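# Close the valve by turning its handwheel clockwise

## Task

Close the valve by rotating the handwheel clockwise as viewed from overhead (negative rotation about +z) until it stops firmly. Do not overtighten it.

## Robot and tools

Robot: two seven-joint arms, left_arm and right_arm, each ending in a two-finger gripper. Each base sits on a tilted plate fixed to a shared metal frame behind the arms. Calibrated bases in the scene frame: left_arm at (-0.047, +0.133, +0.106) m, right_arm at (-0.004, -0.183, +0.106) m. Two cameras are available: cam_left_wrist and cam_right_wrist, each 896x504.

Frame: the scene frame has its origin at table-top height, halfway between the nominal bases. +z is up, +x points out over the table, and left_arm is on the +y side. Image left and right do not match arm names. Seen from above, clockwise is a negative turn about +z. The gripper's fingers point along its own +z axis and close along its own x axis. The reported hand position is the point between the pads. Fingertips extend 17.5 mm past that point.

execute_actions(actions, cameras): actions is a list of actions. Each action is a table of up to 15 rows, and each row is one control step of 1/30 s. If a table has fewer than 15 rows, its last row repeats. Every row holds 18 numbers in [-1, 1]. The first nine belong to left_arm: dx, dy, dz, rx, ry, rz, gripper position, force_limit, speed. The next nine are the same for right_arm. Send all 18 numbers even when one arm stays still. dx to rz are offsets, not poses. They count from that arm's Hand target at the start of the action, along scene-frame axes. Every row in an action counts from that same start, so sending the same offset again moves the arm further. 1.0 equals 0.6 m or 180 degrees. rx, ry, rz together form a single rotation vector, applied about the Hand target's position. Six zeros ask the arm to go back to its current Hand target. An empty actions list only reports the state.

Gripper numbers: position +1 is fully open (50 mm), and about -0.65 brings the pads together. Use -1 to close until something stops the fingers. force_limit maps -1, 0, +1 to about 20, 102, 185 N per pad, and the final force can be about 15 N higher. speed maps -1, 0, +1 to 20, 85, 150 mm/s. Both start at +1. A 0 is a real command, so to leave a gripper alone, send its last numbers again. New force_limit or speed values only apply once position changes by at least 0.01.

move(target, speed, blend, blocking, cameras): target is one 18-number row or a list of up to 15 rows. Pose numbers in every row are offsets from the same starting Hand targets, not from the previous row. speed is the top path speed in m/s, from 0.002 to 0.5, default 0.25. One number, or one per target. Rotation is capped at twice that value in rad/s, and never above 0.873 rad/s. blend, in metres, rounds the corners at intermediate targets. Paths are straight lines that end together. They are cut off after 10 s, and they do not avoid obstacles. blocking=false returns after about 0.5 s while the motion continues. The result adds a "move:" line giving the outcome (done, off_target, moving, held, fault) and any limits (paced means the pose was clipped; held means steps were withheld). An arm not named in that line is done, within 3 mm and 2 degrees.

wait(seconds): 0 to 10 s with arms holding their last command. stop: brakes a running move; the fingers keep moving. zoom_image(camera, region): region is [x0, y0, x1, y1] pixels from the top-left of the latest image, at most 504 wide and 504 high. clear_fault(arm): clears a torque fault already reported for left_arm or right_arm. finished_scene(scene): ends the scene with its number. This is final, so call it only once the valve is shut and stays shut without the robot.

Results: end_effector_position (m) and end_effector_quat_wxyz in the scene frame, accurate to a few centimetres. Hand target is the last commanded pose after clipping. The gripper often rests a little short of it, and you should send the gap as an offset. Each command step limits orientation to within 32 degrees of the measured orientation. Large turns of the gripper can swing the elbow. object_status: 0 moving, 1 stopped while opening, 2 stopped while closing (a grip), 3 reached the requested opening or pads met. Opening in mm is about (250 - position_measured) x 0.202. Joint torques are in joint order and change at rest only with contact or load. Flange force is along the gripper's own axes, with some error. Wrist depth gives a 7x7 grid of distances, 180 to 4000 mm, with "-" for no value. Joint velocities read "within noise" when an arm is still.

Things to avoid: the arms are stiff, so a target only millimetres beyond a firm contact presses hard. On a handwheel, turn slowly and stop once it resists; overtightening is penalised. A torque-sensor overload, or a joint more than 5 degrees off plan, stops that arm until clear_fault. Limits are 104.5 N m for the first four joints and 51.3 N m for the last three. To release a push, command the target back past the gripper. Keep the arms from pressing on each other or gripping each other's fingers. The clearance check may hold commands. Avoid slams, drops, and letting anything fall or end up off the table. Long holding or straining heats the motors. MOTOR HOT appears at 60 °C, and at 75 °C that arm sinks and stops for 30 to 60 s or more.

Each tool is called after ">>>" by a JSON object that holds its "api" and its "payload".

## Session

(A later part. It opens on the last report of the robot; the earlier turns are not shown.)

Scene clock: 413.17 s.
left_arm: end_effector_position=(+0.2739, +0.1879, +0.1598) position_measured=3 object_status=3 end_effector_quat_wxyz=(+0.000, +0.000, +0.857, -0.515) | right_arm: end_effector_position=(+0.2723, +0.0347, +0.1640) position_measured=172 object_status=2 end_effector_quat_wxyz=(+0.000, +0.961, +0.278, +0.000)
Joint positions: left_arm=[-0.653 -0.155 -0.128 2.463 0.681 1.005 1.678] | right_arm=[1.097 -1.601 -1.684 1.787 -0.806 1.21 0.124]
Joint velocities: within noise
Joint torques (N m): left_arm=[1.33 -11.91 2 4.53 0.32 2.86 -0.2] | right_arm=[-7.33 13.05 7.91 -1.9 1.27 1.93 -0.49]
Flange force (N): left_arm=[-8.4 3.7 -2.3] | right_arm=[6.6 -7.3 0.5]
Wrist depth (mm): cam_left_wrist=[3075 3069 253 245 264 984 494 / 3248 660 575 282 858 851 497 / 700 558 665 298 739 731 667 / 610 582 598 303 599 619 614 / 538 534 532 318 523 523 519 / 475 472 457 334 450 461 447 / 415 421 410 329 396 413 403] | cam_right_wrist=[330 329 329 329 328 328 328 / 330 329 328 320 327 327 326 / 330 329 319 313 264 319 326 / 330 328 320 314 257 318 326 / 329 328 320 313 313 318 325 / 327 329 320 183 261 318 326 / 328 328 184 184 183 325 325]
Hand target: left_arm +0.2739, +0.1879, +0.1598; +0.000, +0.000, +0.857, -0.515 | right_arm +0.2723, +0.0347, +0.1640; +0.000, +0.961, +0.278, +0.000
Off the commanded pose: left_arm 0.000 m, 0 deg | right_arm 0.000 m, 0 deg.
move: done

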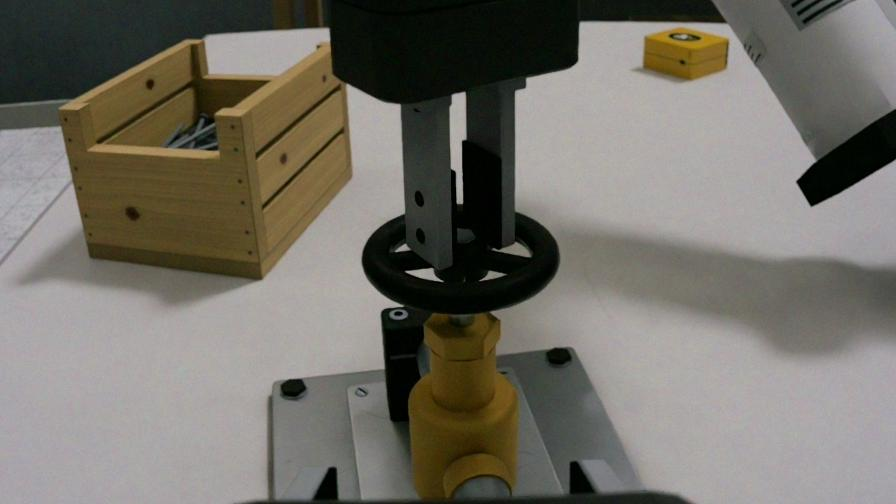

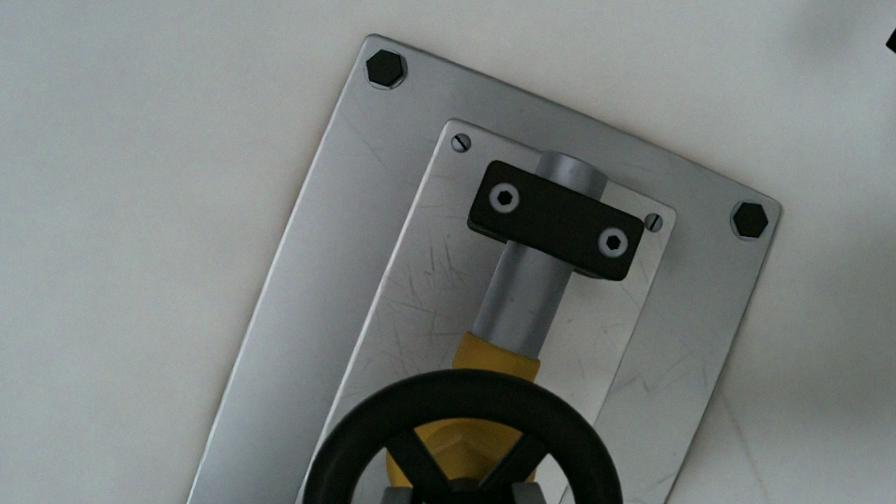

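>>> {"api": "move", "payload": {"target": [0,0,0,0,0,0,1,1,1,0,0,-0.0003,0,0,-0.25,-0.98,0.1,-0.9], "speed": 0.35, "cameras": []}}

>>> {"api": "move", "payload": {"target": [0,0,0,0,0,0,1,1,1,0,0,-0.0003,0,0,-0.25,-0.98,0.1,-0.9], "speed": 0.35, "cameras": []}}

Scene clock: 420.13 s.
left_arm: end_effector_position=(+0.2739, +0.1879, +0.1598) position_measured=3 object_status=3 end_effector_quat_wxyz=(+0.000, +0.000, +0.857, -0.515) | right_arm: end_effector_position=(+0.2723, +0.0347, +0.1638) position_measured=172 object_status=2 end_effector_quat_wxyz=(+0.000, +0.994, -0.111, +0.000)
Joint positions: left_arm=[-0.653 -0.155 -0.128 2.463 0.681 1.005 1.678] | right_arm=[1.099 -1.741 -1.523 1.787 -0.946 1.35 -0.532]
Joint velocities: within noise
Joint torques (N m): left_arm=[1.3 -11.93 1.91 4.53 0.34 2.93 -0.17] | right_arm=[-6.69 13.1 8.37 -1.4 1.53 1.32 -0.48]
Flange force (N): left_arm=[-8.5 3.8 -1.7] | right_arm=[-0.9 -8.8 -2.1]
Wrist depth (mm): cam_left_wrist=[3057 3057 258 251 247 987 492 / 3188 660 593 277 819 854 497 / 700 562 668 303 735 728 663 / 610 586 596 303 600 620 614 / 540 535 534 318 526 521 517 / 475 472 456 333 454 461 449 / 414 423 412 328 397 415 403] | cam_right_wrist=[329 329 328 329 328 328 327 / 328 329 328 319 328 327 328 / 329 328 314 312 319 327 327 / 328 319 258 313 319 328 325 / 328 319 313 313 318 326 326 / 327 328 312 183 312 326 326 / 327 327 182 183 183 318 326]
Hand target: left_arm +0.2739, +0.1879, +0.1598; +0.000, +0.000, +0.857, -0.515 | right_arm +0.2723, +0.0347, +0.1638; +0.000, +0.994, -0.111, +0.000
Off the commanded pose: left_arm 0.000 m, 0 deg | right_arm 0.000 m, 0 deg.
move: done
No camera images: "cameras" was empty.

Scene clock: 421.67 s.
left_arm: end_effector_position=(+0.2739, +0.1879, +0.1598) position_measured=3 object_status=3 end_effector_quat_wxyz=(+0.000, +0.000, +0.857, -0.515) | right_arm: end_effector_position=(+0.2723, +0.0347, +0.1636) position_measured=172 object_status=2 end_effector_quat_wxyz=(+0.000, +0.876, -0.483, +0.000)
Joint positions: left_arm=[-0.653 -0.155 -0.128 2.463 0.681 1.005 1.678] | right_arm=[1.12 -1.863 -1.377 1.788 -1.051 1.485 -1.222]
Joint velocities: within noise
Joint torques (N m): left_arm=[1.31 -11.96 1.92 4.54 0.33 2.93 -0.15] | right_arm=[-6.09 13.1 8.43 -1.2 1.58 0.63 -0.45]
Flange force (N): left_arm=[-8.5 4.0 -1.7] | right_arm=[-6.4 -3.8 -4.6]
Wrist depth (mm): cam_left_wrist=[3063 3085 283 239 246 991 494 / 3312 662 614 264 812 848 497 / 703 561 668 288 736 730 664 / 609 587 614 297 581 620 612 / 538 536 532 318 525 522 518 / 475 471 458 334 453 461 447 / 416 422 410 328 396 413 403] | cam_right_wrist=[328 328 328 328 328 327 328 / 328 327 327 328 327 327 327 / 328 327 320 320 327 327 327 / 327 319 313 319 319 326 327 / 327 264 312 312 319 318 326 / 328 257 263 184 312 312 326 / 326 319 182 183 183 291 326]
Hand target: left_arm +0.2739, +0.1879, +0.1598; +0.000, +0.000, +0.857, -0.515 | right_arm +0.2723, +0.0347, +0.1637; +0.000, +0.876, -0.483, +0.000
Off the commanded pose: left_arm 0.000 m, 0 deg | right_arm 0.000 m, 0 deg.
move: done
No camera images: "cameras" was empty.

>>> {"api": "move", "payload": {"target": [0,0,0,0,0,0,1,1,1,0,0,-0.0002,0,0,-0.2,-0.98,0.1,-0.9], "speed": 0.35, "cameras": []}}

>>> {"api": "move", "payload": {"target": [0,0,0,0,0,0,1,1,1,0,0,-0.0002,0,0,-0.22,-0.98,0.1,-0.9], "speed": 0.35, "cameras": []}}

Scene clock: 426.83 s.
left_arm: end_effector_position=(+0.2739, +0.1879, +0.1598) position_measured=3 object_status=3 end_effector_quat_wxyz=(+0.000, +0.000, +0.857, -0.515) | right_arm: end_effector_position=(+0.2723, +0.0347, +0.1635) position_measured=172 object_status=2 end_effector_quat_wxyz=(+0.000, +0.683, -0.730, +0.000)
Joint positions: left_arm=[-0.653 -0.155 -0.128 2.463 0.681 1.005 1.678] | right_arm=[1.147 -1.945 -1.27 1.789 -1.116 1.584 -1.792]
Joint velocities: within noise
Joint torques (N m): left_arm=[1.31 -12.02 1.9 4.48 0.31 2.86 -0.13] | right_arm=[-5.87 13.36 8.57 -1.03 1.47 0.3 -0.5]
Flange force (N): left_arm=[-8.4 4.1 -1.6] | right_arm=[-6.6 1.3 -5.4]
Wrist depth (mm): cam_left_wrist=[3109 3064 1121 236 1086 985 491 / 3178 659 602 245 857 858 497 / 703 562 671 283 737 732 667 / 611 586 597 295 603 621 614 / 537 535 533 318 524 524 518 / 474 474 457 333 452 461 447 / 414 424 410 329 395 414 403] | cam_right_wrist=[329 329 328 329 328 328 329 / 328 328 327 327 328 327 328 / 327 327 328 327 319 319 327 / 328 319 319 319 319 319 327 / 326 319 318 312 312 270 326 / 326 312 312 184 263 257 326 / 326 261 182 183 183 318 326]
Hand target: left_arm +0.2739, +0.1879, +0.1598; +0.000, +0.000, +0.857, -0.515 | right_arm +0.2723, +0.0347, +0.1635; +0.000, +0.683, -0.730, +0.000
Off the commanded pose: left_arm 0.000 m, 0 deg | right_arm 0.000 m, 0 deg.
move: done
No camera images: "cameras" was empty.

Scene clock: 428.23 s.
left_arm: end_effector_position=(+0.2739, +0.1879, +0.1598) position_measured=3 object_status=3 end_effector_quat_wxyz=(+0.000, +0.000, +0.857, -0.515) | right_arm: end_effector_position=(+0.2723, +0.0347, +0.1634) position_measured=172 object_status=2 end_effector_quat_wxyz=(+0.000, -0.396, +0.918, +0.000)
Joint positions: left_arm=[-0.653 -0.155 -0.128 2.463 0.681 1.005 1.678] | right_arm=[1.182 -2.022 -1.161 1.791 -1.174 1.683 -2.432]
Joint velocities: within noise
Joint torques (N m): left_arm=[1.35 -12 2 4.48 0.32 2.9 -0.16] | right_arm=[-5.85 13.9 8.62 -1.09 1.2 -0.05 -0.46]
Flange force (N): left_arm=[-8.2 4.1 -1.8] | right_arm=[-2.7 5.2 -5.7]
Wrist depth (mm): cam_left_wrist=[3141 3105 252 241 270 990 493 / 3219 662 577 268 855 853 496 / 702 560 669 292 735 727 664 / 609 587 597 302 585 620 615 / 538 535 534 318 526 523 519 / 475 472 458 334 451 462 448 / 416 424 409 329 396 413 401] | cam_right_wrist=[329 329 329 328 329 328 329 / 328 328 329 320 328 328 327 / 328 328 328 319 313 329 327 / 327 326 318 313 258 319 327 / 327 327 319 312 263 319 326 / 325 327 318 183 262 319 327 / 325 317 184 184 183 325 326]
Hand target: left_arm +0.2739, +0.1879, +0.1598; +0.000, +0.000, +0.857, -0.515 | right_arm +0.2723, +0.0347, +0.1634; +0.000, -0.396, +0.918, +0.000
Off the commanded pose: left_arm 0.000 m, 0 deg | right_arm 0.000 m, 0 deg.
move: done
No camera images: "cameras" was empty.

>>> {"api": "move", "payload": {"target": [0,0,0,0,0,0,1,1,1,0,0,-0.0001,0,0,-0.22,-0.98,0.1,-0.9], "speed": 0.35, "cameras": []}}

>>> {"api": "move", "payload": {"target": [0,0,0,0,0,0,1,1,1,0,0,-0.0001,0,0,-0.22,-0.98,0.1,-0.9], "speed": 0.35, "cameras": ["cam_right_wrist"]}}

Scene clock: 433.73 s.
left_arm: end_effector_position=(+0.2739, +0.1879, +0.1598) position_measured=3 object_status=3 end_effector_quat_wxyz=(+0.000, +0.000, +0.857, -0.515) | right_arm: end_effector_position=(+0.2723, +0.0347, +0.1634) position_measured=172 object_status=2 end_effector_quat_wxyz=(+0.000, -0.061, +0.998, +0.000)
Joint positions: left_arm=[-0.653 -0.155 -0.128 2.463 0.681 1.005 1.678] | right_arm=[1.221 -2.086 -1.059 1.793 -1.221 1.771 -3.083]
Joint velocities: within noise
Joint torques (N m): left_arm=[1.33 -11.99 1.89 4.49 0.36 2.89 -0.15] | right_arm=[-6.36 14.75 9.08 -0.94 1.03 -0.32 -0.5]
Flange force (N): left_arm=[-8.4 4.0 -1.7] | right_arm=[1.5 5.7 -4.6]
Wrist depth (mm): cam_left_wrist=[3134 3094 - 250 256 982 492 / 3133 657 593 275 813 853 496 / 699 561 666 337 736 730 664 / 610 587 609 306 602 617 616 / 541 535 533 318 526 522 519 / 475 474 458 333 452 460 448 / 416 424 410 328 395 414 403] | cam_right_wrist=[330 328 329 329 329 329 329 / 328 328 329 320 320 328 329 / 328 328 319 263 320 327 327 / 328 327 319 262 319 326 326 / 327 326 319 266 312 327 327 / 327 327 319 183 312 326 326 / 325 325 184 184 183 324 325]
Hand target: left_arm +0.2739, +0.1879, +0.1598; +0.000, +0.000, +0.857, -0.515 | right_arm +0.2723, +0.0347, +0.1634; +0.000, -0.061, +0.998, +0.000
Off the commanded pose: left_arm 0.000 m, 0 deg | right_arm 0.000 m, 0 deg.
move: done
No camera images: "cameras" was empty.

Scene clock: 435.13 s.
left_arm: end_effector_position=(+0.2739, +0.1879, +0.1598) position_measured=3 object_status=3 end_effector_quat_wxyz=(+0.000, +0.000, +0.857, -0.515) | right_arm: end_effector_position=(+0.2723, +0.0347, +0.1633) position_measured=172 object_status=2 end_effector_quat_wxyz=(+0.000, +0.280, +0.960, +0.000)
Joint positions: left_arm=[-0.653 -0.155 -0.128 2.463 0.681 1.005 1.678] | right_arm=[1.263 -2.139 -0.964 1.795 -1.26 1.85 -3.742]
Joint velocities: within noise
Joint torques (N m): left_arm=[1.24 -12.04 1.95 4.58 0.41 2.87 -0.17] | right_arm=[-6.81 15.64 9.61 -1.01 1.05 -0.7 -0.49]
Flange force (N): left_arm=[-8.6 4.1 -2.0] | right_arm=[5.5 2.6 -2.7]
Wrist depth (mm): cam_left_wrist=[3149 3054 266 248 246 986 494 / 3211 664 611 267 815 853 497 / 703 561 663 297 739 733 663 / 607 585 599 304 580 619 614 / 537 535 533 319 525 523 518 / 476 473 457 333 453 461 448 / 415 423 410 329 395 414 403] | cam_right_wrist=[330 330 330 328 328 328 328 / 330 330 329 320 328 328 327 / 328 328 319 319 328 326 327 / 328 320 258 313 318 327 326 / 327 319 263 313 318 325 326 / 328 318 312 183 312 317 324 / 326 325 184 184 183 317 324]
Hand target: left_arm +0.2739, +0.1879, +0.1598; +0.000, +0.000, +0.857, -0.515 | right_arm +0.2723, +0.0347, +0.1633; +0.000, +0.280, +0.960, +0.000
Off the commanded pose: left_arm 0.000 m, 0 deg | right_arm 0.000 m, 0 deg.
move: done
Images, in order (width x height): cam_right_wrist 896x504.

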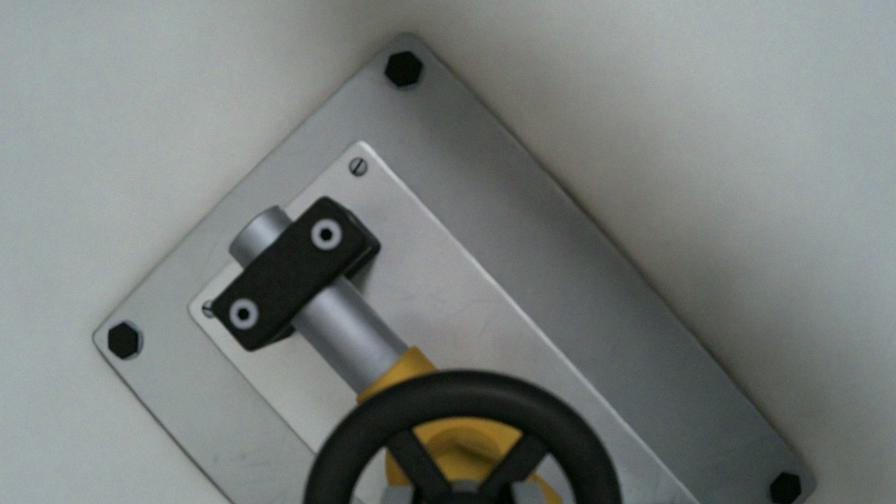

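>>> {"api": "move", "payload": {"target": [0,0,0,0,0,0,1,1,1,0,0,-0.0001,0,0,-0.22,-0.98,0.1,-0.9], "speed": 0.35, "cameras": []}}

>>> {"api": "move", "payload": {"target": [0,0,0,0,0,0,1,1,1,0,0,-0.0001,0,0,-0.2,-0.98,0.1,-0.9], "speed": 0.35, "cameras": ["cam_right_wrist"]}}

Scene clock: 440.57 s.
left_arm: end_effector_position=(+0.2739, +0.1879, +0.1598) position_measured=3 object_status=3 end_effector_quat_wxyz=(+0.000, +0.000, +0.857, -0.515) | right_arm: end_effector_position=(+0.2723, +0.0347, +0.1632) position_measured=172 object_status=2 end_effector_quat_wxyz=(+0.000, +0.589, +0.808, +0.000)
Joint positions: left_arm=[-0.653 -0.155 -0.128 2.463 0.681 1.005 1.678] | right_arm=[1.307 -2.184 -0.876 1.796 -1.293 1.921 -4.406]
Joint velocities: within noise
Joint torques (N m): left_arm=[1.28 -11.93 1.89 4.54 0.35 2.92 -0.17] | right_arm=[-7.43 16.54 10.05 -0.61 1.32 -0.89 -0.47]
Flange force (N): left_arm=[-8.6 3.7 -1.8] | right_arm=[7.3 -0.9 -0.8]
Wrist depth (mm): cam_left_wrist=[3095 3113 1051 238 243 982 493 / 3165 659 614 246 810 854 497 / 706 562 673 283 738 734 670 / 610 585 612 297 601 621 612 / 537 536 533 318 525 524 519 / 473 472 456 333 452 461 448 / 415 422 410 328 396 414 402] | cam_right_wrist=[330 329 329 329 327 328 326 / 330 329 328 327 327 327 326 / 329 320 320 327 327 326 326 / 328 320 320 318 319 318 325 / 329 319 312 312 312 316 324 / 327 257 269 185 310 310 323 / 327 258 182 184 183 260 323]
Hand target: left_arm +0.2739, +0.1879, +0.1598; +0.000, +0.000, +0.857, -0.515 | right_arm +0.2723, +0.0347, +0.1632; +0.000, +0.589, +0.808, +0.000
Off the commanded pose: left_arm 0.000 m, 0 deg | right_arm 0.000 m, 0 deg.
move: done
No camera images: "cameras" was empty.

Scene clock: 441.90 s.
left_arm: end_effector_position=(+0.2739, +0.1879, +0.1598) position_measured=3 object_status=3 end_effector_quat_wxyz=(+0.000, +0.000, +0.857, -0.515) | right_arm: end_effector_position=(+0.2723, +0.0347, +0.1632) position_measured=172 object_status=2 end_effector_quat_wxyz=(+0.000, +0.810, +0.587, +0.000)
Joint positions: left_arm=[-0.653 -0.155 -0.128 2.463 0.681 1.005 1.678] | right_arm=[1.347 -2.217 -0.8 1.798 -1.319 1.98 -5.014]
Joint velocities: within noise
Joint torques (N m): left_arm=[1.41 -11.98 2 4.51 0.33 2.92 -0.19] | right_arm=[-8.13 17.27 10.15 -0.48 1.6 -0.77 -0.51]
Flange force (N): left_arm=[-8.2 4.1 -1.9] | right_arm=[6.0 -4.5 1.3]
Wrist depth (mm): cam_left_wrist=[3071 3087 250 237 1156 982 492 / 3223 660 604 246 850 856 495 / 703 562 670 283 740 731 664 / 610 587 597 295 606 621 613 / 540 535 533 318 524 522 518 / 474 472 457 333 452 462 448 / 414 423 410 329 397 415 402] | cam_right_wrist=[330 329 328 327 327 327 325 / 329 329 328 327 318 326 325 / 330 329 327 319 318 326 325 / 328 328 318 319 312 316 325 / 328 319 317 312 311 256 324 / 328 319 312 185 261 265 322 / 327 314 183 184 183 316 323]
Hand target: left_arm +0.2739, +0.1879, +0.1598; +0.000, +0.000, +0.857, -0.515 | right_arm +0.2723, +0.0347, +0.1632; +0.000, +0.810, +0.587, +0.000
Off the commanded pose: left_arm 0.000 m, 0 deg | right_arm 0.000 m, 0 deg.
move: done
Images, in order (width x height): cam_right_wrist 896x504.

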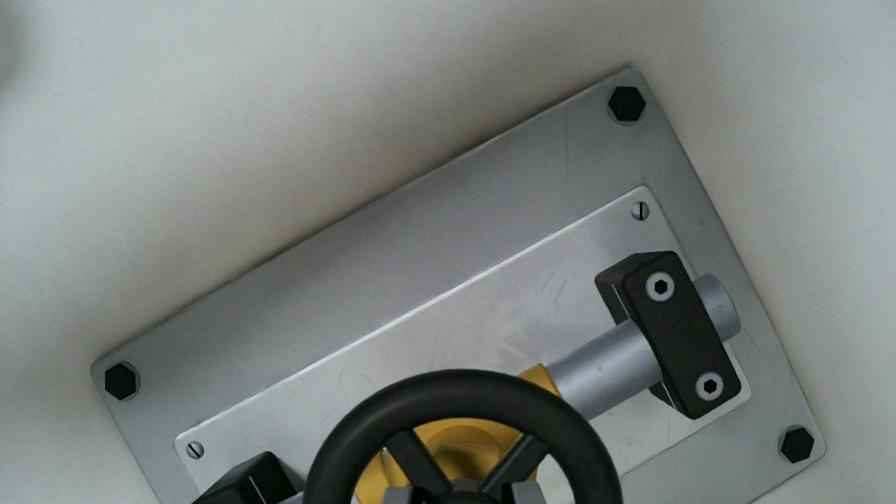

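>>> {"api": "move", "payload": {"target": [0,0,0,0,0,0,1,1,1,0,0,0,0,0,0,0.208,0.1,-0.5], "cameras": []}}

>>> {"api": "move", "payload": {"target": [0,0,0,0,0,0,1,1,1,0,0,0.02,0,0,0,0.208,0.1,-0.5], "speed": 0.1, "cameras": []}}

>>> {"api": "move", "payload": {"target": [0,0,0,0,0,0,1,1,1,0,0,0,0,0,0.97,0.208,0.1,-0.5], "speed": 0.44, "cameras": []}}

>>> {"api": "move", "payload": {"target": [0,0,0,0,0,0,1,1,1,0,0,0,0,0,0.97,0.208,0.1,-0.5], "speed": 0.44, "cameras": []}}

>>> {"api": "move", "payload": {"target": [0,0,0,0,0,0,1,1,1,0,0,-0.021,0,0,0,0.208,0.1,-0.5], "speed": 0.05}}

>>> {"api": "move", "payload": {"target": [0,0,0,0,0,0,1,1,1,0,0,0,0,0,0,-0.98,0.1,-0.9], "cameras": []}}

>>> {"api": "move", "payload": {"target": [0,0,0,0,0,0,1,1,1,0,0,0,0,0,-0.15,-0.98,0.1,-0.9], "speed": 0.35}}

Scene clock: 451.63 s.
left_arm: end_effector_position=(+0.2739, +0.1879, +0.1598) position_measured=3 object_status=3 end_effector_quat_wxyz=(+0.000, +0.000, +0.857, -0.515) | right_arm: end_effector_position=(+0.2723, +0.0347, +0.1632) position_measured=121 object_status=3 end_effector_quat_wxyz=(+0.000, +0.810, +0.587, +0.000)
Joint positions: left_arm=[-0.653 -0.155 -0.128 2.463 0.681 1.005 1.678] | right_arm=[1.347 -2.217 -0.8 1.798 -1.319 1.98 -5.014]
Joint velocities: within noise
Joint torques (N m): left_arm=[1.34 -12 1.95 4.55 0.34 2.91 -0.19] | right_arm=[-8.98 16.6 9.07 -1.49 -0.48 0.07 0.02]
Flange force (N): left_arm=[-8.5 4.1 -1.9] | right_arm=[1.4 -0.7 -1.7]
Wrist depth (mm): cam_left_wrist=[3072 3138 249 237 1161 986 494 / 3171 661 597 247 856 857 497 / 704 560 668 278 739 729 666 / 608 588 596 293 603 617 615 / 541 535 533 318 523 522 519 / 475 473 458 334 453 462 449 / 416 423 410 329 396 413 403] | cam_right_wrist=[330 329 328 328 328 327 326 / 330 329 328 327 318 326 326 / 329 329 327 319 318 319 324 / 328 328 318 318 312 318 324 / 328 320 319 312 310 256 324 / 328 319 312 184 261 261 324 / 328 312 184 184 183 316 323]
Hand target: left_arm +0.2739, +0.1879, +0.1598; +0.000, +0.000, +0.857, -0.515 | right_arm +0.2723, +0.0347, +0.1632; +0.000, +0.810, +0.587, +0.000
Off the commanded pose: left_arm 0.000 m, 0 deg | right_arm 0.000 m, 0 deg.
move: done
No camera images: "cameras" was empty.

Scene clock: 452.33 s.
left_arm: end_effector_position=(+0.2739, +0.1879, +0.1598) position_measured=3 object_status=3 end_effector_quat_wxyz=(+0.000, +0.000, +0.857, -0.515) | right_arm: end_effector_position=(+0.2723, +0.0347, +0.1752) position_measured=121 object_status=3 end_effector_quat_wxyz=(+0.000, +0.810, +0.587, +0.000)
Joint positions: left_arm=[-0.653 -0.155 -0.128 2.463 0.681 1.005 1.678] | right_arm=[1.342 -2.196 -0.789 1.779 -1.3 1.991 -5.018]
Joint velocities: within noise
Joint torques (N m): left_arm=[1.24 -11.98 1.91 4.5 0.38 2.9 -0.18] | right_arm=[-8.98 16.55 9.04 -1.66 -0.45 0.09 -0.03]
Flange force (N): left_arm=[-8.6 3.8 -1.7] | right_arm=[1.2 -0.5 -1.6]
Wrist depth (mm): cam_left_wrist=[3176 3058 246 238 1158 992 492 / 3153 658 614 266 856 858 496 / 701 559 667 278 741 731 664 / 610 585 595 299 598 620 612 / 540 538 533 319 526 522 517 / 476 472 457 333 452 462 448 / 416 423 410 329 395 414 402] | cam_right_wrist=[342 341 341 340 339 337 337 / 341 340 340 339 331 337 337 / 342 341 339 330 330 337 337 / 340 340 331 330 325 329 337 / 340 332 331 325 317 268 337 / 340 331 325 195 273 322 335 / 339 324 195 195 195 328 335]
Hand target: left_arm +0.2739, +0.1879, +0.1598; +0.000, +0.000, +0.857, -0.515 | right_arm +0.2723, +0.0347, +0.1752; +0.000, +0.810, +0.587, +0.000
Off the commanded pose: left_arm 0.000 m, 0 deg | right_arm 0.000 m, 0 deg.
move: done
No camera images: "cameras" was empty.

Scene clock: 456.27 s.
left_arm: end_effector_position=(+0.2739, +0.1879, +0.1598) position_measured=3 object_status=3 end_effector_quat_wxyz=(+0.000, +0.000, +0.857, -0.515) | right_arm: end_effector_position=(+0.2723, +0.0347, +0.1752) position_measured=121 object_status=3 end_effector_quat_wxyz=(+0.000, -0.548, +0.837, +0.000)
Joint positions: left_arm=[-0.653 -0.155 -0.128 2.463 0.681 1.005 1.678] | right_arm=[1.151 -1.951 -1.226 1.771 -1.114 1.629 -2.132]
Joint velocities: within noise
Joint torques (N m): left_arm=[1.36 -11.98 1.91 4.48 0.35 2.9 -0.12] | right_arm=[-8.33 15.15 9.47 -3.41 -0.42 0.02 0.04]
Flange force (N): left_arm=[-8.2 4.1 -1.7] | right_arm=[-1.9 1.3 -1.5]
Wrist depth (mm): cam_left_wrist=[3137 3118 248 237 1079 991 493 / 3212 662 610 271 896 858 497 / 704 563 670 283 739 732 665 / 611 585 597 303 603 623 613 / 541 536 532 318 523 522 517 / 475 473 457 334 452 461 447 / 416 423 409 329 396 413 403] | cam_right_wrist=[340 340 340 339 339 339 341 / 340 340 340 339 330 340 340 / 339 339 339 330 330 339 339 / 338 338 330 330 325 332 339 / 337 338 331 324 277 274 339 / 336 329 323 195 274 330 338 / 336 330 196 196 196 329 338]
Hand target: left_arm +0.2739, +0.1879, +0.1598; +0.000, +0.000, +0.857, -0.515 | right_arm +0.2723, +0.0347, +0.1752; +0.000, -0.548, +0.837, +0.000
Off the commanded pose: left_arm 0.000 m, 0 deg | right_arm 0.000 m, 0 deg.
move: done
No camera images: "cameras" was empty.

Scene clock: 460.20 s.
left_arm: end_effector_position=(+0.2739, +0.1879, +0.1598) position_measured=3 object_status=3 end_effector_quat_wxyz=(+0.000, +0.000, +0.857, -0.515) | right_arm: end_effector_position=(+0.2723, +0.0347, +0.1752) position_measured=121 object_status=3 end_effector_quat_wxyz=(+0.000, +0.861, +0.508, +0.000)
Joint positions: left_arm=[-0.653 -0.155 -0.128 2.463 0.681 1.005 1.678] | right_arm=[1.108 -1.455 -1.832 1.771 -0.628 1.12 0.461]
Joint velocities: within noise
Joint torques (N m): left_arm=[1.33 -11.92 1.99 4.57 0.35 2.89 -0.13] | right_arm=[-8.08 12.47 6.26 -6.18 -0.49 0.06 -0.03]
Flange force (N): left_arm=[-8.2 4.0 -2.1] | right_arm=[1.5 -1.5 -1.3]
Wrist depth (mm): cam_left_wrist=[3073 3047 - 238 1025 987 495 / 3187 665 611 273 903 860 495 / 701 559 628 283 742 731 665 / 611 584 594 303 602 621 613 / 538 534 533 318 523 522 517 / 474 472 457 334 453 462 447 / 414 422 411 329 394 414 402] | cam_right_wrist=[342 343 341 339 340 339 339 / 341 341 340 339 331 338 338 / 342 341 340 331 330 338 338 / 341 340 332 330 310 330 336 / 340 340 331 324 276 270 337 / 341 331 325 195 274 329 336 / 340 332 198 196 196 329 336]
Hand target: left_arm +0.2739, +0.1879, +0.1598; +0.000, +0.000, +0.857, -0.515 | right_arm +0.2723, +0.0347, +0.1752; +0.000, +0.861, +0.508, +0.000
Off the commanded pose: left_arm 0.000 m, 0 deg | right_arm 0.000 m, 0 deg.
move: done
No camera images: "cameras" was empty.

Scene clock: 460.93 s.
left_arm: end_effector_position=(+0.2739, +0.1879, +0.1598) position_measured=3 object_status=3 end_effector_quat_wxyz=(+0.000, +0.000, +0.857, -0.515) | right_arm: end_effector_position=(+0.2723, +0.0347, +0.1626) position_measured=121 object_status=3 end_effector_quat_wxyz=(+0.000, +0.861, +0.508, +0.000)
Joint positions: left_arm=[-0.653 -0.155 -0.128 2.463 0.681 1.005 1.678] | right_arm=[1.12 -1.465 -1.846 1.791 -0.643 1.086 0.473]
Joint velocities: within noise
Joint torques (N m): left_arm=[1.32 -11.98 1.85 4.56 0.38 2.9 -0.16] | right_arm=[-8.19 12.59 6.25 -5.9 -0.5 0.06 0]
Flange force (N): left_arm=[-8.7 3.9 -1.9] | right_arm=[1.9 -1.6 -1.4]
Wrist depth (mm): cam_left_wrist=[3033 3131 - 238 283 997 493 / 3218 659 578 250 858 852 496 / 702 560 628 285 738 731 663 / 610 586 597 294 582 618 612 / 539 537 532 318 525 523 518 / 476 473 457 333 452 462 447 / 414 423 409 329 396 414 403] | cam_right_wrist=[329 328 328 327 326 326 325 / 328 328 327 327 318 326 326 / 327 327 328 318 313 325 324 / 328 327 318 319 310 317 324 / 327 327 319 312 267 256 324 / 327 319 311 183 261 316 324 / 327 318 183 183 183 316 324]
Hand target: left_arm +0.2739, +0.1879, +0.1598; +0.000, +0.000, +0.857, -0.515 | right_arm +0.2723, +0.0347, +0.1626; +0.000, +0.861, +0.508, +0.000
Off the commanded pose: left_arm 0.000 m, 0 deg | right_arm 0.000 m, 0 deg.
move: done

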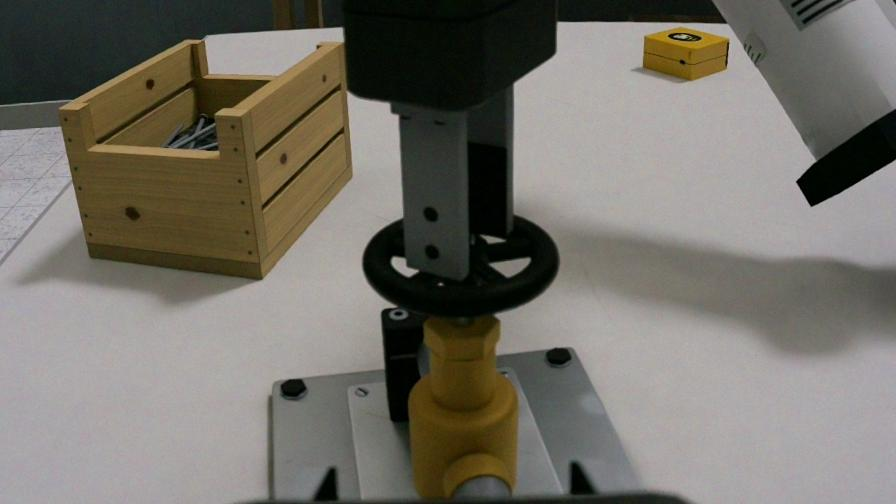

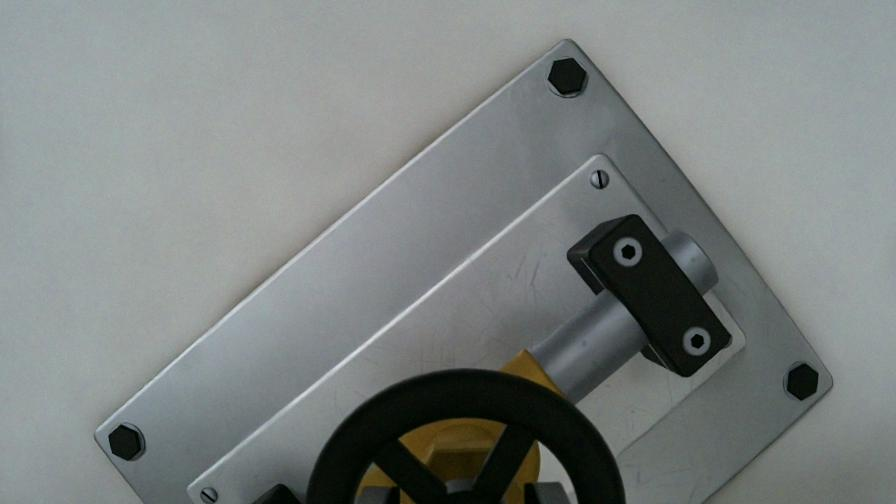

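Scene clock: 461.53 s.
left_arm: end_effector_position=(+0.2739, +0.1879, +0.1598) position_measured=3 object_status=3 end_effector_quat_wxyz=(+0.000, +0.000, +0.857, -0.515) | right_arm: end_effector_position=(+0.2723, +0.0347, +0.1626) position_measured=172 object_status=2 end_effector_quat_wxyz=(+0.000, +0.861, +0.508, +0.000)
Joint positions: left_arm=[-0.653 -0.155 -0.128 2.463 0.681 1.005 1.678] | right_arm=[1.12 -1.465 -1.846 1.791 -0.643 1.086 0.473]
Joint velocities: within noise
Joint torques (N m): left_arm=[1.31 -11.92 1.88 4.55 0.36 2.89 -0.16] | right_arm=[-8.42 12.73 5.98 -3.09 0.64 2.36 0.05]
Flange force (N): left_arm=[-8.6 3.7 -2.0] | right_arm=[8.9 -1.8 1.8]
Wrist depth (mm): cam_left_wrist=[3063 3029 - 238 283 988 494 / 3191 658 576 247 856 856 498 / 704 559 665 290 739 732 664 / 608 587 597 299 582 621 614 / 542 536 535 318 525 521 517 / 476 472 456 334 451 462 447 / 413 422 409 329 396 416 403] | cam_right_wrist=[329 328 328 327 327 327 325 / 329 328 328 327 318 326 325 / 329 327 328 319 312 325 326 / 328 327 319 318 306 317 325 / 327 326 318 312 266 255 323 / 327 319 311 184 261 316 324 / 328 318 184 184 183 316 324]
Hand target: left_arm +0.2739, +0.1879, +0.1598; +0.000, +0.000, +0.857, -0.515 | right_arm +0.2723, +0.0347, +0.1626; +0.000, +0.861, +0.508, +0.000
Off the commanded pose: left_arm 0.000 m, 0 deg | right_arm 0.000 m, 0 deg.
move: done
No camera images: "cameras" was empty.

Scene clock: 462.63 s.
left_arm: end_effector_position=(+0.2739, +0.1879, +0.1598) position_measured=3 object_status=3 end_effector_quat_wxyz=(+0.000, +0.000, +0.857, -0.515) | right_arm: end_effector_position=(+0.2723, +0.0347, +0.1626) position_measured=172 object_status=2 end_effector_quat_wxyz=(+0.000, +0.956, +0.293, +0.000)
Joint positions: left_arm=[-0.653 -0.155 -0.128 2.463 0.681 1.005 1.678] | right_arm=[1.103 -1.557 -1.738 1.79 -0.757 1.164 0.109]
Joint velocities: within noise
Joint torques (N m): left_arm=[1.28 -11.92 1.9 4.48 0.35 2.88 -0.12] | right_arm=[-7.44 12.77 7.14 -2.27 0.82 2.19 -0.44]
Flange force (N): left_arm=[-8.3 3.8 -1.8] | right_arm=[6.5 -5.8 0.4]
Wrist depth (mm): cam_left_wrist=[3160 3064 253 243 265 990 491 / 3175 664 575 271 813 854 496 / 703 557 665 297 735 735 665 / 608 584 598 305 603 620 616 / 540 537 532 318 525 521 518 / 474 474 457 333 452 462 448 / 415 423 410 328 396 414 401] | cam_right_wrist=[330 327 327 327 326 326 325 / 328 328 328 318 326 326 325 / 329 328 319 312 264 318 325 / 327 327 318 312 256 318 324 / 327 327 319 311 310 317 324 / 327 326 318 184 260 317 323 / 326 326 183 184 183 325 323]
Hand target: left_arm +0.2739, +0.1879, +0.1598; +0.000, +0.000, +0.857, -0.515 | right_arm +0.2723, +0.0347, +0.1626; +0.000, +0.956, +0.293, +0.000
Off the commanded pose: left_arm 0.000 m, 0 deg | right_arm 0.000 m, 0 deg.
move: done

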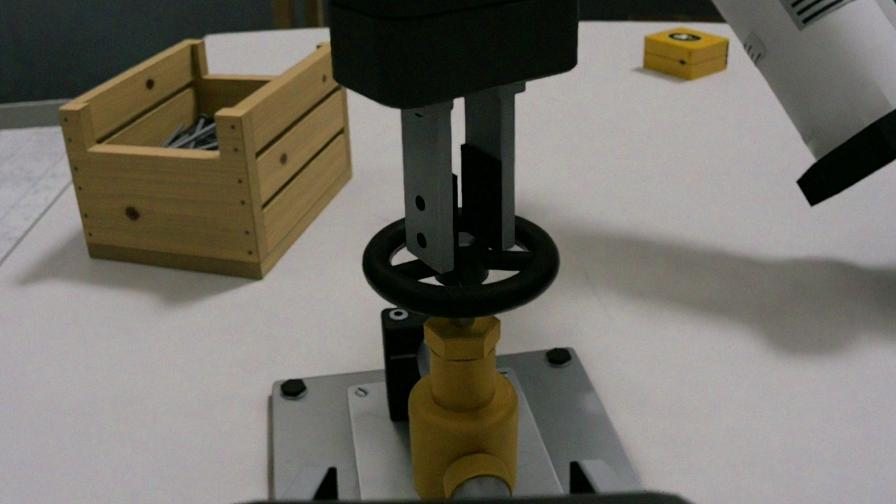

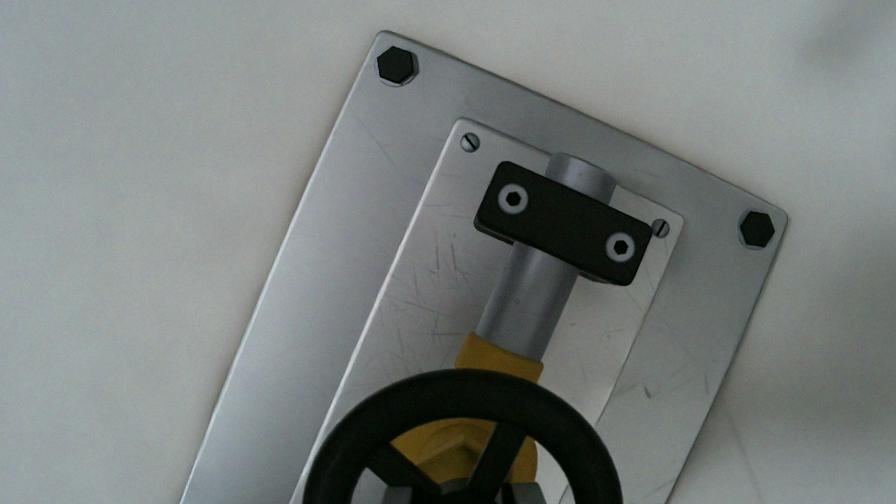

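>>> {"api": "move", "payload": {"target": [0,0,0,0,0,0,1,1,1,0,0,-0.0001,0,0,-0.15,-0.98,0.1,-0.9], "speed": 0.3, "cameras": []}}

>>> {"api": "move", "payload": {"target": [0,0,0,0,0,0,1,1,1,0,0,-0.0001,0,0,-0.15,-0.98,0.1,-0.9], "speed": 0.3, "cameras": []}}

Scene clock: 469.53 s.
left_arm: end_effector_position=(+0.2739, +0.1879, +0.1598) position_measured=3 object_status=3 end_effector_quat_wxyz=(+0.000, +0.000, +0.857, -0.515) | right_arm: end_effector_position=(+0.2723, +0.0347, +0.1625) position_measured=172 object_status=2 end_effector_quat_wxyz=(+0.000, +0.998, +0.061, +0.000)
Joint positions: left_arm=[-0.653 -0.155 -0.128 2.463 0.681 1.005 1.678] | right_arm=[1.097 -1.646 -1.637 1.789 -0.854 1.248 -0.272]
Joint velocities: within noise
Joint torques (N m): left_arm=[1.35 -11.98 1.88 4.55 0.39 2.92 -0.16] | right_arm=[-7.13 13 7.9 -1.84 1.12 1.72 -0.49]
Flange force (N): left_arm=[-8.5 4.0 -1.9] | right_arm=[2.8 -8.5 -0.8]
Wrist depth (mm): cam_left_wrist=[3166 3075 - 250 256 987 495 / 3193 659 574 274 811 853 496 / 704 560 666 337 738 730 667 / 608 583 611 303 582 619 614 / 540 536 533 318 525 523 518 / 476 473 457 333 453 463 447 / 416 423 409 329 395 413 403] | cam_right_wrist=[328 327 326 326 327 326 326 / 328 327 320 319 318 325 325 / 326 326 319 261 318 326 324 / 328 327 317 264 311 324 325 / 326 326 318 265 312 324 325 / 327 326 317 184 311 324 325 / 326 326 182 183 183 324 324]
Hand target: left_arm +0.2739, +0.1879, +0.1598; +0.000, +0.000, +0.857, -0.515 | right_arm +0.2723, +0.0347, +0.1625; +0.000, +0.998, +0.061, +0.000
Off the commanded pose: left_arm 0.000 m, 0 deg | right_arm 0.000 m, 0 deg.
move: done
No camera images: "cameras" was empty.

Scene clock: 470.73 s.
left_arm: end_effector_position=(+0.2739, +0.1879, +0.1598) position_measured=3 object_status=3 end_effector_quat_wxyz=(+0.000, +0.000, +0.857, -0.515) | right_arm: end_effector_position=(+0.2723, +0.0347, +0.1625) position_measured=172 object_status=2 end_effector_quat_wxyz=(+0.000, +0.985, -0.173, +0.000)
Joint positions: left_arm=[-0.653 -0.155 -0.128 2.463 0.681 1.005 1.678] | right_arm=[1.099 -1.729 -1.541 1.789 -0.935 1.332 -0.668]
Joint velocities: within noise
Joint torques (N m): left_arm=[1.34 -12 1.94 4.52 0.37 2.89 -0.15] | right_arm=[-7.05 13.31 8.46 -1.78 1.34 1.35 -0.47]
Flange force (N): left_arm=[-8.3 4.1 -1.9] | right_arm=[-1.7 -8.1 -1.0]
Wrist depth (mm): cam_left_wrist=[3161 3042 261 251 244 992 493 / 3187 661 593 272 811 857 496 / 702 558 666 302 736 732 664 / 609 586 600 304 601 618 617 / 539 537 534 318 525 523 518 / 475 471 457 333 453 460 448 / 415 423 409 329 397 414 403] | cam_right_wrist=[328 327 326 326 326 326 326 / 327 327 326 318 326 326 325 / 327 326 312 312 317 325 325 / 326 319 256 312 317 326 325 / 325 318 311 311 318 324 324 / 326 318 311 184 311 325 325 / 325 325 182 184 183 317 324]
Hand target: left_arm +0.2739, +0.1879, +0.1598; +0.000, +0.000, +0.857, -0.515 | right_arm +0.2723, +0.0347, +0.1625; +0.000, +0.985, -0.173, +0.000
Off the commanded pose: left_arm 0.000 m, 0 deg | right_arm 0.000 m, 0 deg.
move: done
No camera images: "cameras" was empty.

>>> {"api": "move", "payload": {"target": [0,0,0,0,0,0,1,1,1,0,0,-0.0001,0,0,-0.15,-0.98,0.1,-0.9], "speed": 0.3, "cameras": []}}

>>> {"api": "move", "payload": {"target": [0,0,0,0,0,0,1,1,1,0,0,-0.0001,0,0,-0.15,-0.98,0.1,-0.9], "speed": 0.3, "cameras": ["cam_left_wrist"]}}

>>> {"api": "zoom_image", "payload": {"camera": "cam_left_wrist", "region": [350, 200, 570, 380]}}

Scene clock: 476.37 s.
left_arm: end_effector_position=(+0.2739, +0.1879, +0.1598) position_measured=3 object_status=3 end_effector_quat_wxyz=(+0.000, +0.000, +0.857, -0.515) | right_arm: end_effector_position=(+0.2723, +0.0347, +0.1624) position_measured=172 object_status=2 end_effector_quat_wxyz=(+0.000, +0.917, -0.398, +0.000)
Joint positions: left_arm=[-0.653 -0.155 -0.128 2.463 0.681 1.005 1.678] | right_arm=[1.108 -1.805 -1.451 1.789 -1.003 1.415 -1.077]
Joint velocities: within noise
Joint torques (N m): left_arm=[1.32 -11.99 2.01 4.52 0.36 2.85 -0.15] | right_arm=[-6.82 13.51 8.98 -1.61 1.62 0.93 -0.5]
Flange force (N): left_arm=[-8.2 4.1 -2.1] | right_arm=[-5.6 -5.7 -1.4]
Wrist depth (mm): cam_left_wrist=[3071 3110 277 243 247 984 492 / 3256 657 610 263 812 852 498 / 703 561 668 294 739 729 667 / 609 582 597 308 600 616 615 / 540 535 532 318 526 524 518 / 474 473 457 333 453 461 447 / 415 423 409 329 396 414 404] | cam_right_wrist=[327 326 327 327 326 326 327 / 326 326 318 326 326 326 326 / 325 326 318 317 326 326 325 / 326 319 312 318 318 325 325 / 325 318 264 311 318 317 325 / 325 316 263 184 311 317 324 / 325 317 182 184 183 311 324]
Hand target: left_arm +0.2739, +0.1879, +0.1598; +0.000, +0.000, +0.857, -0.515 | right_arm +0.2723, +0.0347, +0.1624; +0.000, +0.917, -0.398, +0.000
Off the commanded pose: left_arm 0.000 m, 0 deg | right_arm 0.000 m, 0 deg.
move: done
No camera images: "cameras" was empty.

Scene clock: 477.57 s.
left_arm: end_effector_position=(+0.2739, +0.1879, +0.1598) position_measured=3 object_status=3 end_effector_quat_wxyz=(+0.000, +0.000, +0.857, -0.515) | right_arm: end_effector_position=(+0.2723, +0.0347, +0.1623) position_measured=172 object_status=2 end_effector_quat_wxyz=(+0.000, +0.799, -0.602, +0.000)
Joint positions: left_arm=[-0.653 -0.155 -0.128 2.463 0.681 1.005 1.678] | right_arm=[1.124 -1.874 -1.366 1.79 -1.061 1.494 -1.496]
Joint velocities: within noise
Joint torques (N m): left_arm=[1.36 -11.94 1.93 4.59 0.37 2.91 -0.18] | right_arm=[-6.63 13.81 9.32 -1.3 1.79 0.53 -0.47]
Flange force (N): left_arm=[-8.5 3.9 -2.1] | right_arm=[-8.1 -1.9 -2.0]
Wrist depth (mm): cam_left_wrist=[3063 3058 1128 238 242 990 493 / 3211 660 614 246 810 850 496 / 703 559 669 284 739 731 665 / 609 583 613 297 599 621 613 / 538 536 533 318 524 522 518 / 476 471 459 333 454 460 447 / 416 423 410 329 395 415 403] | cam_right_wrist=[327 326 328 326 327 328 327 / 327 327 327 326 326 327 326 / 326 318 318 326 326 326 326 / 326 317 317 318 318 318 326 / 326 317 311 312 311 317 325 / 325 257 269 184 310 290 326 / 324 256 182 184 182 260 325]
Hand target: left_arm +0.2739, +0.1879, +0.1598; +0.000, +0.000, +0.857, -0.515 | right_arm +0.2723, +0.0347, +0.1623; +0.000, +0.799, -0.602, +0.000
Off the commanded pose: left_arm 0.000 m, 0 deg | right_arm 0.000 m, 0 deg.
move: done
Images, in order (width x height): cam_left_wrist 896x504.

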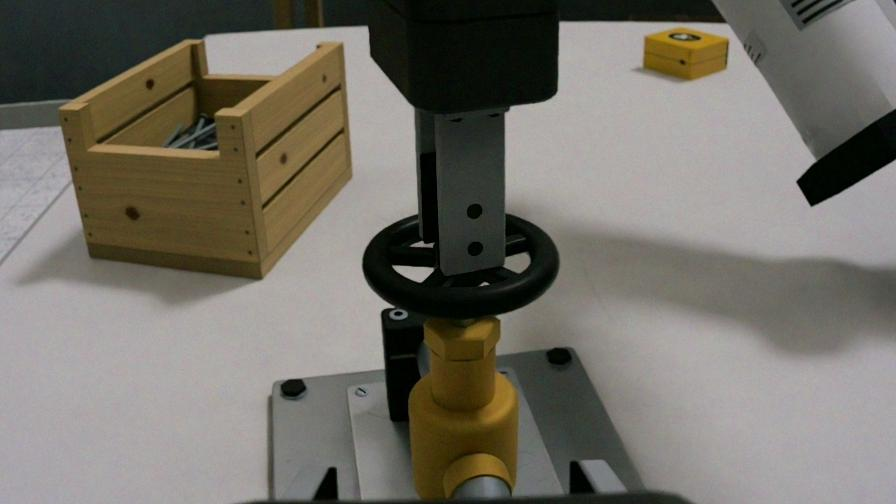

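Scaled by 2.291 from the camera's 896x504 image, which has a finer 1280x720 frame.

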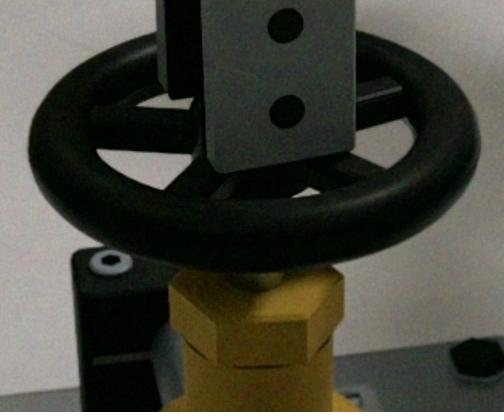

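>>> {"api": "move", "payload": {"target": [0,0,0,0,0,0,1,1,1,0,0,-0.0002,0,0,-0.15,-0.98,0.1,-0.9], "speed": 0.3, "cameras": []}}

>>> {"api": "move", "payload": {"target": [0,0,0,0,0,0,1,1,1,0,0,-0.0002,0,0,-0.15,-0.98,0.1,-0.9], "speed": 0.3, "cameras": []}}

Scene clock: 483.10 s.
left_arm: end_effector_position=(+0.2739, +0.1879, +0.1598) position_measured=3 object_status=3 end_effector_quat_wxyz=(+0.000, +0.000, +0.857, -0.515) | right_arm: end_effector_position=(+0.2723, +0.0347, +0.1622) position_measured=172 object_status=2 end_effector_quat_wxyz=(+0.000, -0.636, +0.771, +0.000)
Joint positions: left_arm=[-0.653 -0.155 -0.128 2.463 0.681 1.005 1.678] | right_arm=[1.143 -1.936 -1.286 1.791 -1.109 1.568 -1.924]
Joint velocities: within noise
Joint torques (N m): left_arm=[1.38 -11.96 1.94 4.51 0.35 2.89 -0.16] | right_arm=[-6.32 13.88 9.3 -1.08 1.78 0.26 -0.49]
Flange force (N): left_arm=[-8.2 4.0 -2.0] | right_arm=[-7.5 2.5 -3.1]
Wrist depth (mm): cam_left_wrist=[3081 3052 1053 237 1160 987 492 / 3234 662 601 246 853 858 497 / 701 562 665 284 736 732 663 / 609 586 598 296 602 619 615 / 537 536 534 291 525 523 519 / 475 471 457 333 450 461 448 / 415 423 410 330 396 413 402] | cam_right_wrist=[326 326 327 326 327 327 327 / 326 327 327 327 326 327 327 / 326 326 327 318 318 318 327 / 326 326 318 318 312 317 326 / 325 316 317 311 311 256 326 / 324 316 311 184 261 256 325 / 324 285 182 184 183 317 323]
Hand target: left_arm +0.2739, +0.1879, +0.1598; +0.000, +0.000, +0.857, -0.515 | right_arm +0.2723, +0.0347, +0.1622; +0.000, -0.636, +0.771, +0.000
Off the commanded pose: left_arm 0.000 m, 0 deg | right_arm 0.000 m, 0 deg.
move: done
No camera images: "cameras" was empty.

Scene clock: 484.30 s.
left_arm: end_effector_position=(+0.2739, +0.1879, +0.1598) position_measured=3 object_status=3 end_effector_quat_wxyz=(+0.000, +0.000, +0.857, -0.515) | right_arm: end_effector_position=(+0.2723, +0.0347, +0.1621) position_measured=172 object_status=2 end_effector_quat_wxyz=(+0.000, -0.439, +0.899, +0.000)
Joint positions: left_arm=[-0.653 -0.155 -0.128 2.463 0.681 1.005 1.678] | right_arm=[1.166 -1.991 -1.211 1.792 -1.151 1.638 -2.358]
Joint velocities: within noise
Joint torques (N m): left_arm=[1.28 -11.92 1.95 4.57 0.32 2.87 -0.15] | right_arm=[-6.05 14.04 9.12 -1.03 1.67 -0.06 -0.49]
Flange force (N): left_arm=[-8.5 3.9 -2.1] | right_arm=[-4.3 5.8 -4.0]
Wrist depth (mm): cam_left_wrist=[3071 3081 249 238 272 988 494 / 3225 661 570 249 858 857 495 / 704 561 671 291 741 729 667 / 609 585 596 305 600 622 617 / 537 535 533 292 523 521 518 / 474 471 458 333 452 461 449 / 416 423 410 329 397 415 403] | cam_right_wrist=[327 327 327 326 327 327 328 / 327 326 327 319 319 327 327 / 327 327 325 319 312 326 327 / 326 325 318 312 258 318 326 / 326 325 317 311 263 318 326 / 324 317 316 184 260 317 324 / 323 315 182 183 182 324 324]
Hand target: left_arm +0.2739, +0.1879, +0.1598; +0.000, +0.000, +0.857, -0.515 | right_arm +0.2723, +0.0347, +0.1621; +0.000, -0.439, +0.899, +0.000
Off the commanded pose: left_arm 0.000 m, 0 deg | right_arm 0.000 m, 0 deg.
move: done
No camera images: "cameras" was empty.

>>> {"api": "move", "payload": {"target": [0,0,0,0,0,0,1,1,1,0,0,-0.0002,0,0,-0.15,-0.98,0.1,-0.9], "speed": 0.3, "cameras": []}}

>>> {"api": "move", "payload": {"target": [0,0,0,0,0,0,1,1,1,0,0,-0.0002,0,0,-0.15,-0.98,0.1,-0.9], "speed": 0.3, "cameras": ["cam_right_wrist"]}}

Scene clock: 489.10 s.
left_arm: end_effector_position=(+0.2739, +0.1879, +0.1598) position_measured=3 object_status=3 end_effector_quat_wxyz=(+0.000, +0.000, +0.857, -0.515) | right_arm: end_effector_position=(+0.2723, +0.0347, +0.1620) position_measured=172 object_status=2 end_effector_quat_wxyz=(+0.000, -0.217, +0.976, +0.000)
Joint positions: left_arm=[-0.653 -0.155 -0.128 2.463 0.681 1.005 1.678] | right_arm=[1.191 -2.039 -1.139 1.793 -1.188 1.702 -2.798]
Joint velocities: within noise
Joint torques (N m): left_arm=[1.3 -12 1.9 4.55 0.3 2.91 -0.13] | right_arm=[-5.91 14.13 9.06 -0.78 1.5 -0.23 -0.45]
Flange force (N): left_arm=[-8.5 4.1 -1.5] | right_arm=[-0.9 7.2 -5.0]
Wrist depth (mm): cam_left_wrist=[3145 3074 250 247 261 987 493 / 3184 661 575 273 812 855 497 / 703 561 665 301 743 729 665 / 610 583 599 306 581 620 616 / 539 537 531 292 523 524 520 / 475 472 458 334 452 462 447 / 415 423 409 328 397 413 403] | cam_right_wrist=[327 328 328 327 327 327 327 / 327 327 319 319 327 327 326 / 326 327 318 312 265 318 326 / 326 326 318 311 257 317 326 / 326 325 317 311 311 318 325 / 325 325 317 184 263 324 325 / 324 323 183 184 182 324 324]
Hand target: left_arm +0.2739, +0.1879, +0.1598; +0.000, +0.000, +0.857, -0.515 | right_arm +0.2723, +0.0347, +0.1620; +0.000, -0.217, +0.976, +0.000
Off the commanded pose: left_arm 0.000 m, 0 deg | right_arm 0.000 m, 0 deg.
move: done
No camera images: "cameras" was empty.

Scene clock: 490.30 s.
left_arm: end_effector_position=(+0.2739, +0.1879, +0.1598) position_measured=3 object_status=3 end_effector_quat_wxyz=(+0.000, +0.000, +0.857, -0.515) | right_arm: end_effector_position=(+0.2723, +0.0347, +0.1618) position_measured=172 object_status=2 end_effector_quat_wxyz=(+0.000, +0.017, +1.000, +0.000)
Joint positions: left_arm=[-0.653 -0.155 -0.128 2.463 0.681 1.005 1.678] | right_arm=[1.218 -2.083 -1.07 1.795 -1.219 1.761 -3.243]
Joint velocities: within noise
Joint torques (N m): left_arm=[1.26 -11.99 1.86 4.59 0.33 2.91 -0.12] | right_arm=[-5.87 14.31 8.82 -0.72 1.32 -0.34 -0.52]
Flange force (N): left_arm=[-8.7 4.1 -1.6] | right_arm=[2.7 5.9 -5.5]
Wrist depth (mm): cam_left_wrist=[3078 3080 253 251 252 984 494 / 3142 665 570 261 814 852 497 / 701 559 670 683 737 732 665 / 609 586 597 303 603 621 615 / 541 536 531 291 525 522 518 / 475 471 458 334 453 461 448 / 416 422 410 329 396 415 401] | cam_right_wrist=[328 328 327 328 327 327 327 / 327 327 327 319 318 326 326 / 327 318 319 262 319 326 327 / 327 326 312 262 317 325 326 / 326 326 311 263 316 324 324 / 325 325 311 184 310 324 324 / 323 324 182 183 182 323 323]
Hand target: left_arm +0.2739, +0.1879, +0.1598; +0.000, +0.000, +0.857, -0.515 | right_arm +0.2723, +0.0347, +0.1619; +0.000, +0.017, +1.000, +0.000
Off the commanded pose: left_arm 0.000 m, 0 deg | right_arm 0.000 m, 0 deg.
move: done
Images, in order (width x height): cam_right_wrist 896x504.

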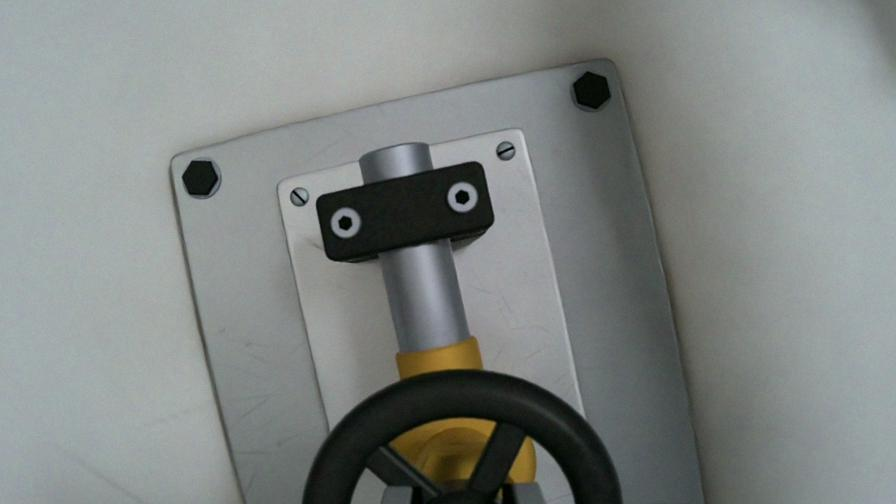

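>>> {"api": "move", "payload": {"target": [0,0,0,0,0,0,1,1,1,0,0,-0.0001,0,0,-0.15,-0.98,0.1,-0.9], "speed": 0.3, "cameras": []}}

>>> {"api": "move", "payload": {"target": [0,0,0,0,0,0,1,1,1,0,0,-0.0001,0,0,-0.15,-0.98,0.1,-0.9], "speed": 0.3, "cameras": []}}

Scene clock: 495.33 s.
left_arm: end_effector_position=(+0.2739, +0.1879, +0.1598) position_measured=3 object_status=3 end_effector_quat_wxyz=(+0.000, +0.000, +0.857, -0.515) | right_arm: end_effector_position=(+0.2723, +0.0347, +0.1618) position_measured=172 object_status=2 end_effector_quat_wxyz=(+0.000, +0.250, +0.968, +0.000)
Joint positions: left_arm=[-0.653 -0.155 -0.128 2.463 0.681 1.005 1.678] | right_arm=[1.246 -2.12 -1.005 1.796 -1.247 1.816 -3.691]
Joint velocities: within noise
Joint torques (N m): left_arm=[1.3 -11.94 1.93 4.45 0.36 2.86 -0.16] | right_arm=[-6.18 14.77 9.02 -0.69 1.27 -0.5 -0.47]
Flange force (N): left_arm=[-8.3 3.8 -1.9] | right_arm=[5.2 3.9 -4.9]
Wrist depth (mm): cam_left_wrist=[3112 3063 264 249 243 980 494 / 3206 661 596 268 812 852 496 / 705 558 666 300 738 733 666 / 608 585 597 306 600 618 616 / 540 536 533 291 527 522 520 / 474 473 457 333 452 462 448 / 416 422 409 329 396 414 402] | cam_right_wrist=[328 328 328 327 328 328 327 / 328 328 327 319 327 326 325 / 326 327 319 318 325 326 326 / 327 318 256 311 317 325 325 / 325 317 262 312 316 324 324 / 325 317 311 184 310 316 323 / 324 324 183 183 183 315 323]
Hand target: left_arm +0.2739, +0.1879, +0.1598; +0.000, +0.000, +0.857, -0.515 | right_arm +0.2723, +0.0347, +0.1618; +0.000, +0.250, +0.968, +0.000
Off the commanded pose: left_arm 0.000 m, 0 deg | right_arm 0.000 m, 0 deg.
move: done
No camera images: "cameras" was empty.

Scene clock: 496.53 s.
left_arm: end_effector_position=(+0.2739, +0.1879, +0.1598) position_measured=3 object_status=3 end_effector_quat_wxyz=(+0.000, +0.000, +0.857, -0.515) | right_arm: end_effector_position=(+0.2723, +0.0347, +0.1617) position_measured=172 object_status=2 end_effector_quat_wxyz=(+0.000, +0.469, +0.883, +0.000)
Joint positions: left_arm=[-0.653 -0.155 -0.128 2.463 0.681 1.005 1.678] | right_arm=[1.275 -2.154 -0.943 1.797 -1.271 1.868 -4.142]
Joint velocities: within noise
Joint torques (N m): left_arm=[1.33 -12 1.91 4.51 0.32 2.92 -0.19] | right_arm=[-5.69 15.42 9.18 0.38 1.12 -0.55 -1.64]
Flange force (N): left_arm=[-8.6 3.9 -1.6] | right_arm=[5.5 0.6 -5.1]
Wrist depth (mm): cam_left_wrist=[3089 3069 282 239 246 991 495 / 3233 659 612 255 259 855 496 / 703 560 664 289 737 732 664 / 612 588 596 300 600 620 614 / 539 535 533 291 526 522 520 / 475 472 457 335 452 464 447 / 415 422 410 329 396 414 402] | cam_right_wrist=[329 328 328 327 327 326 325 / 328 327 326 326 326 325 325 / 327 327 318 318 326 325 325 / 327 318 313 317 317 324 324 / 325 265 311 310 316 316 324 / 326 256 262 184 309 316 323 / 324 317 183 184 182 307 323]
Hand target: left_arm +0.2739, +0.1879, +0.1598; +0.000, +0.000, +0.857, -0.515 | right_arm +0.2723, +0.0347, +0.1617; +0.000, +0.469, +0.883, +0.000
Off the commanded pose: left_arm 0.000 m, 0 deg | right_arm 0.000 m, 0 deg.
move: done
No camera images: "cameras" was empty.


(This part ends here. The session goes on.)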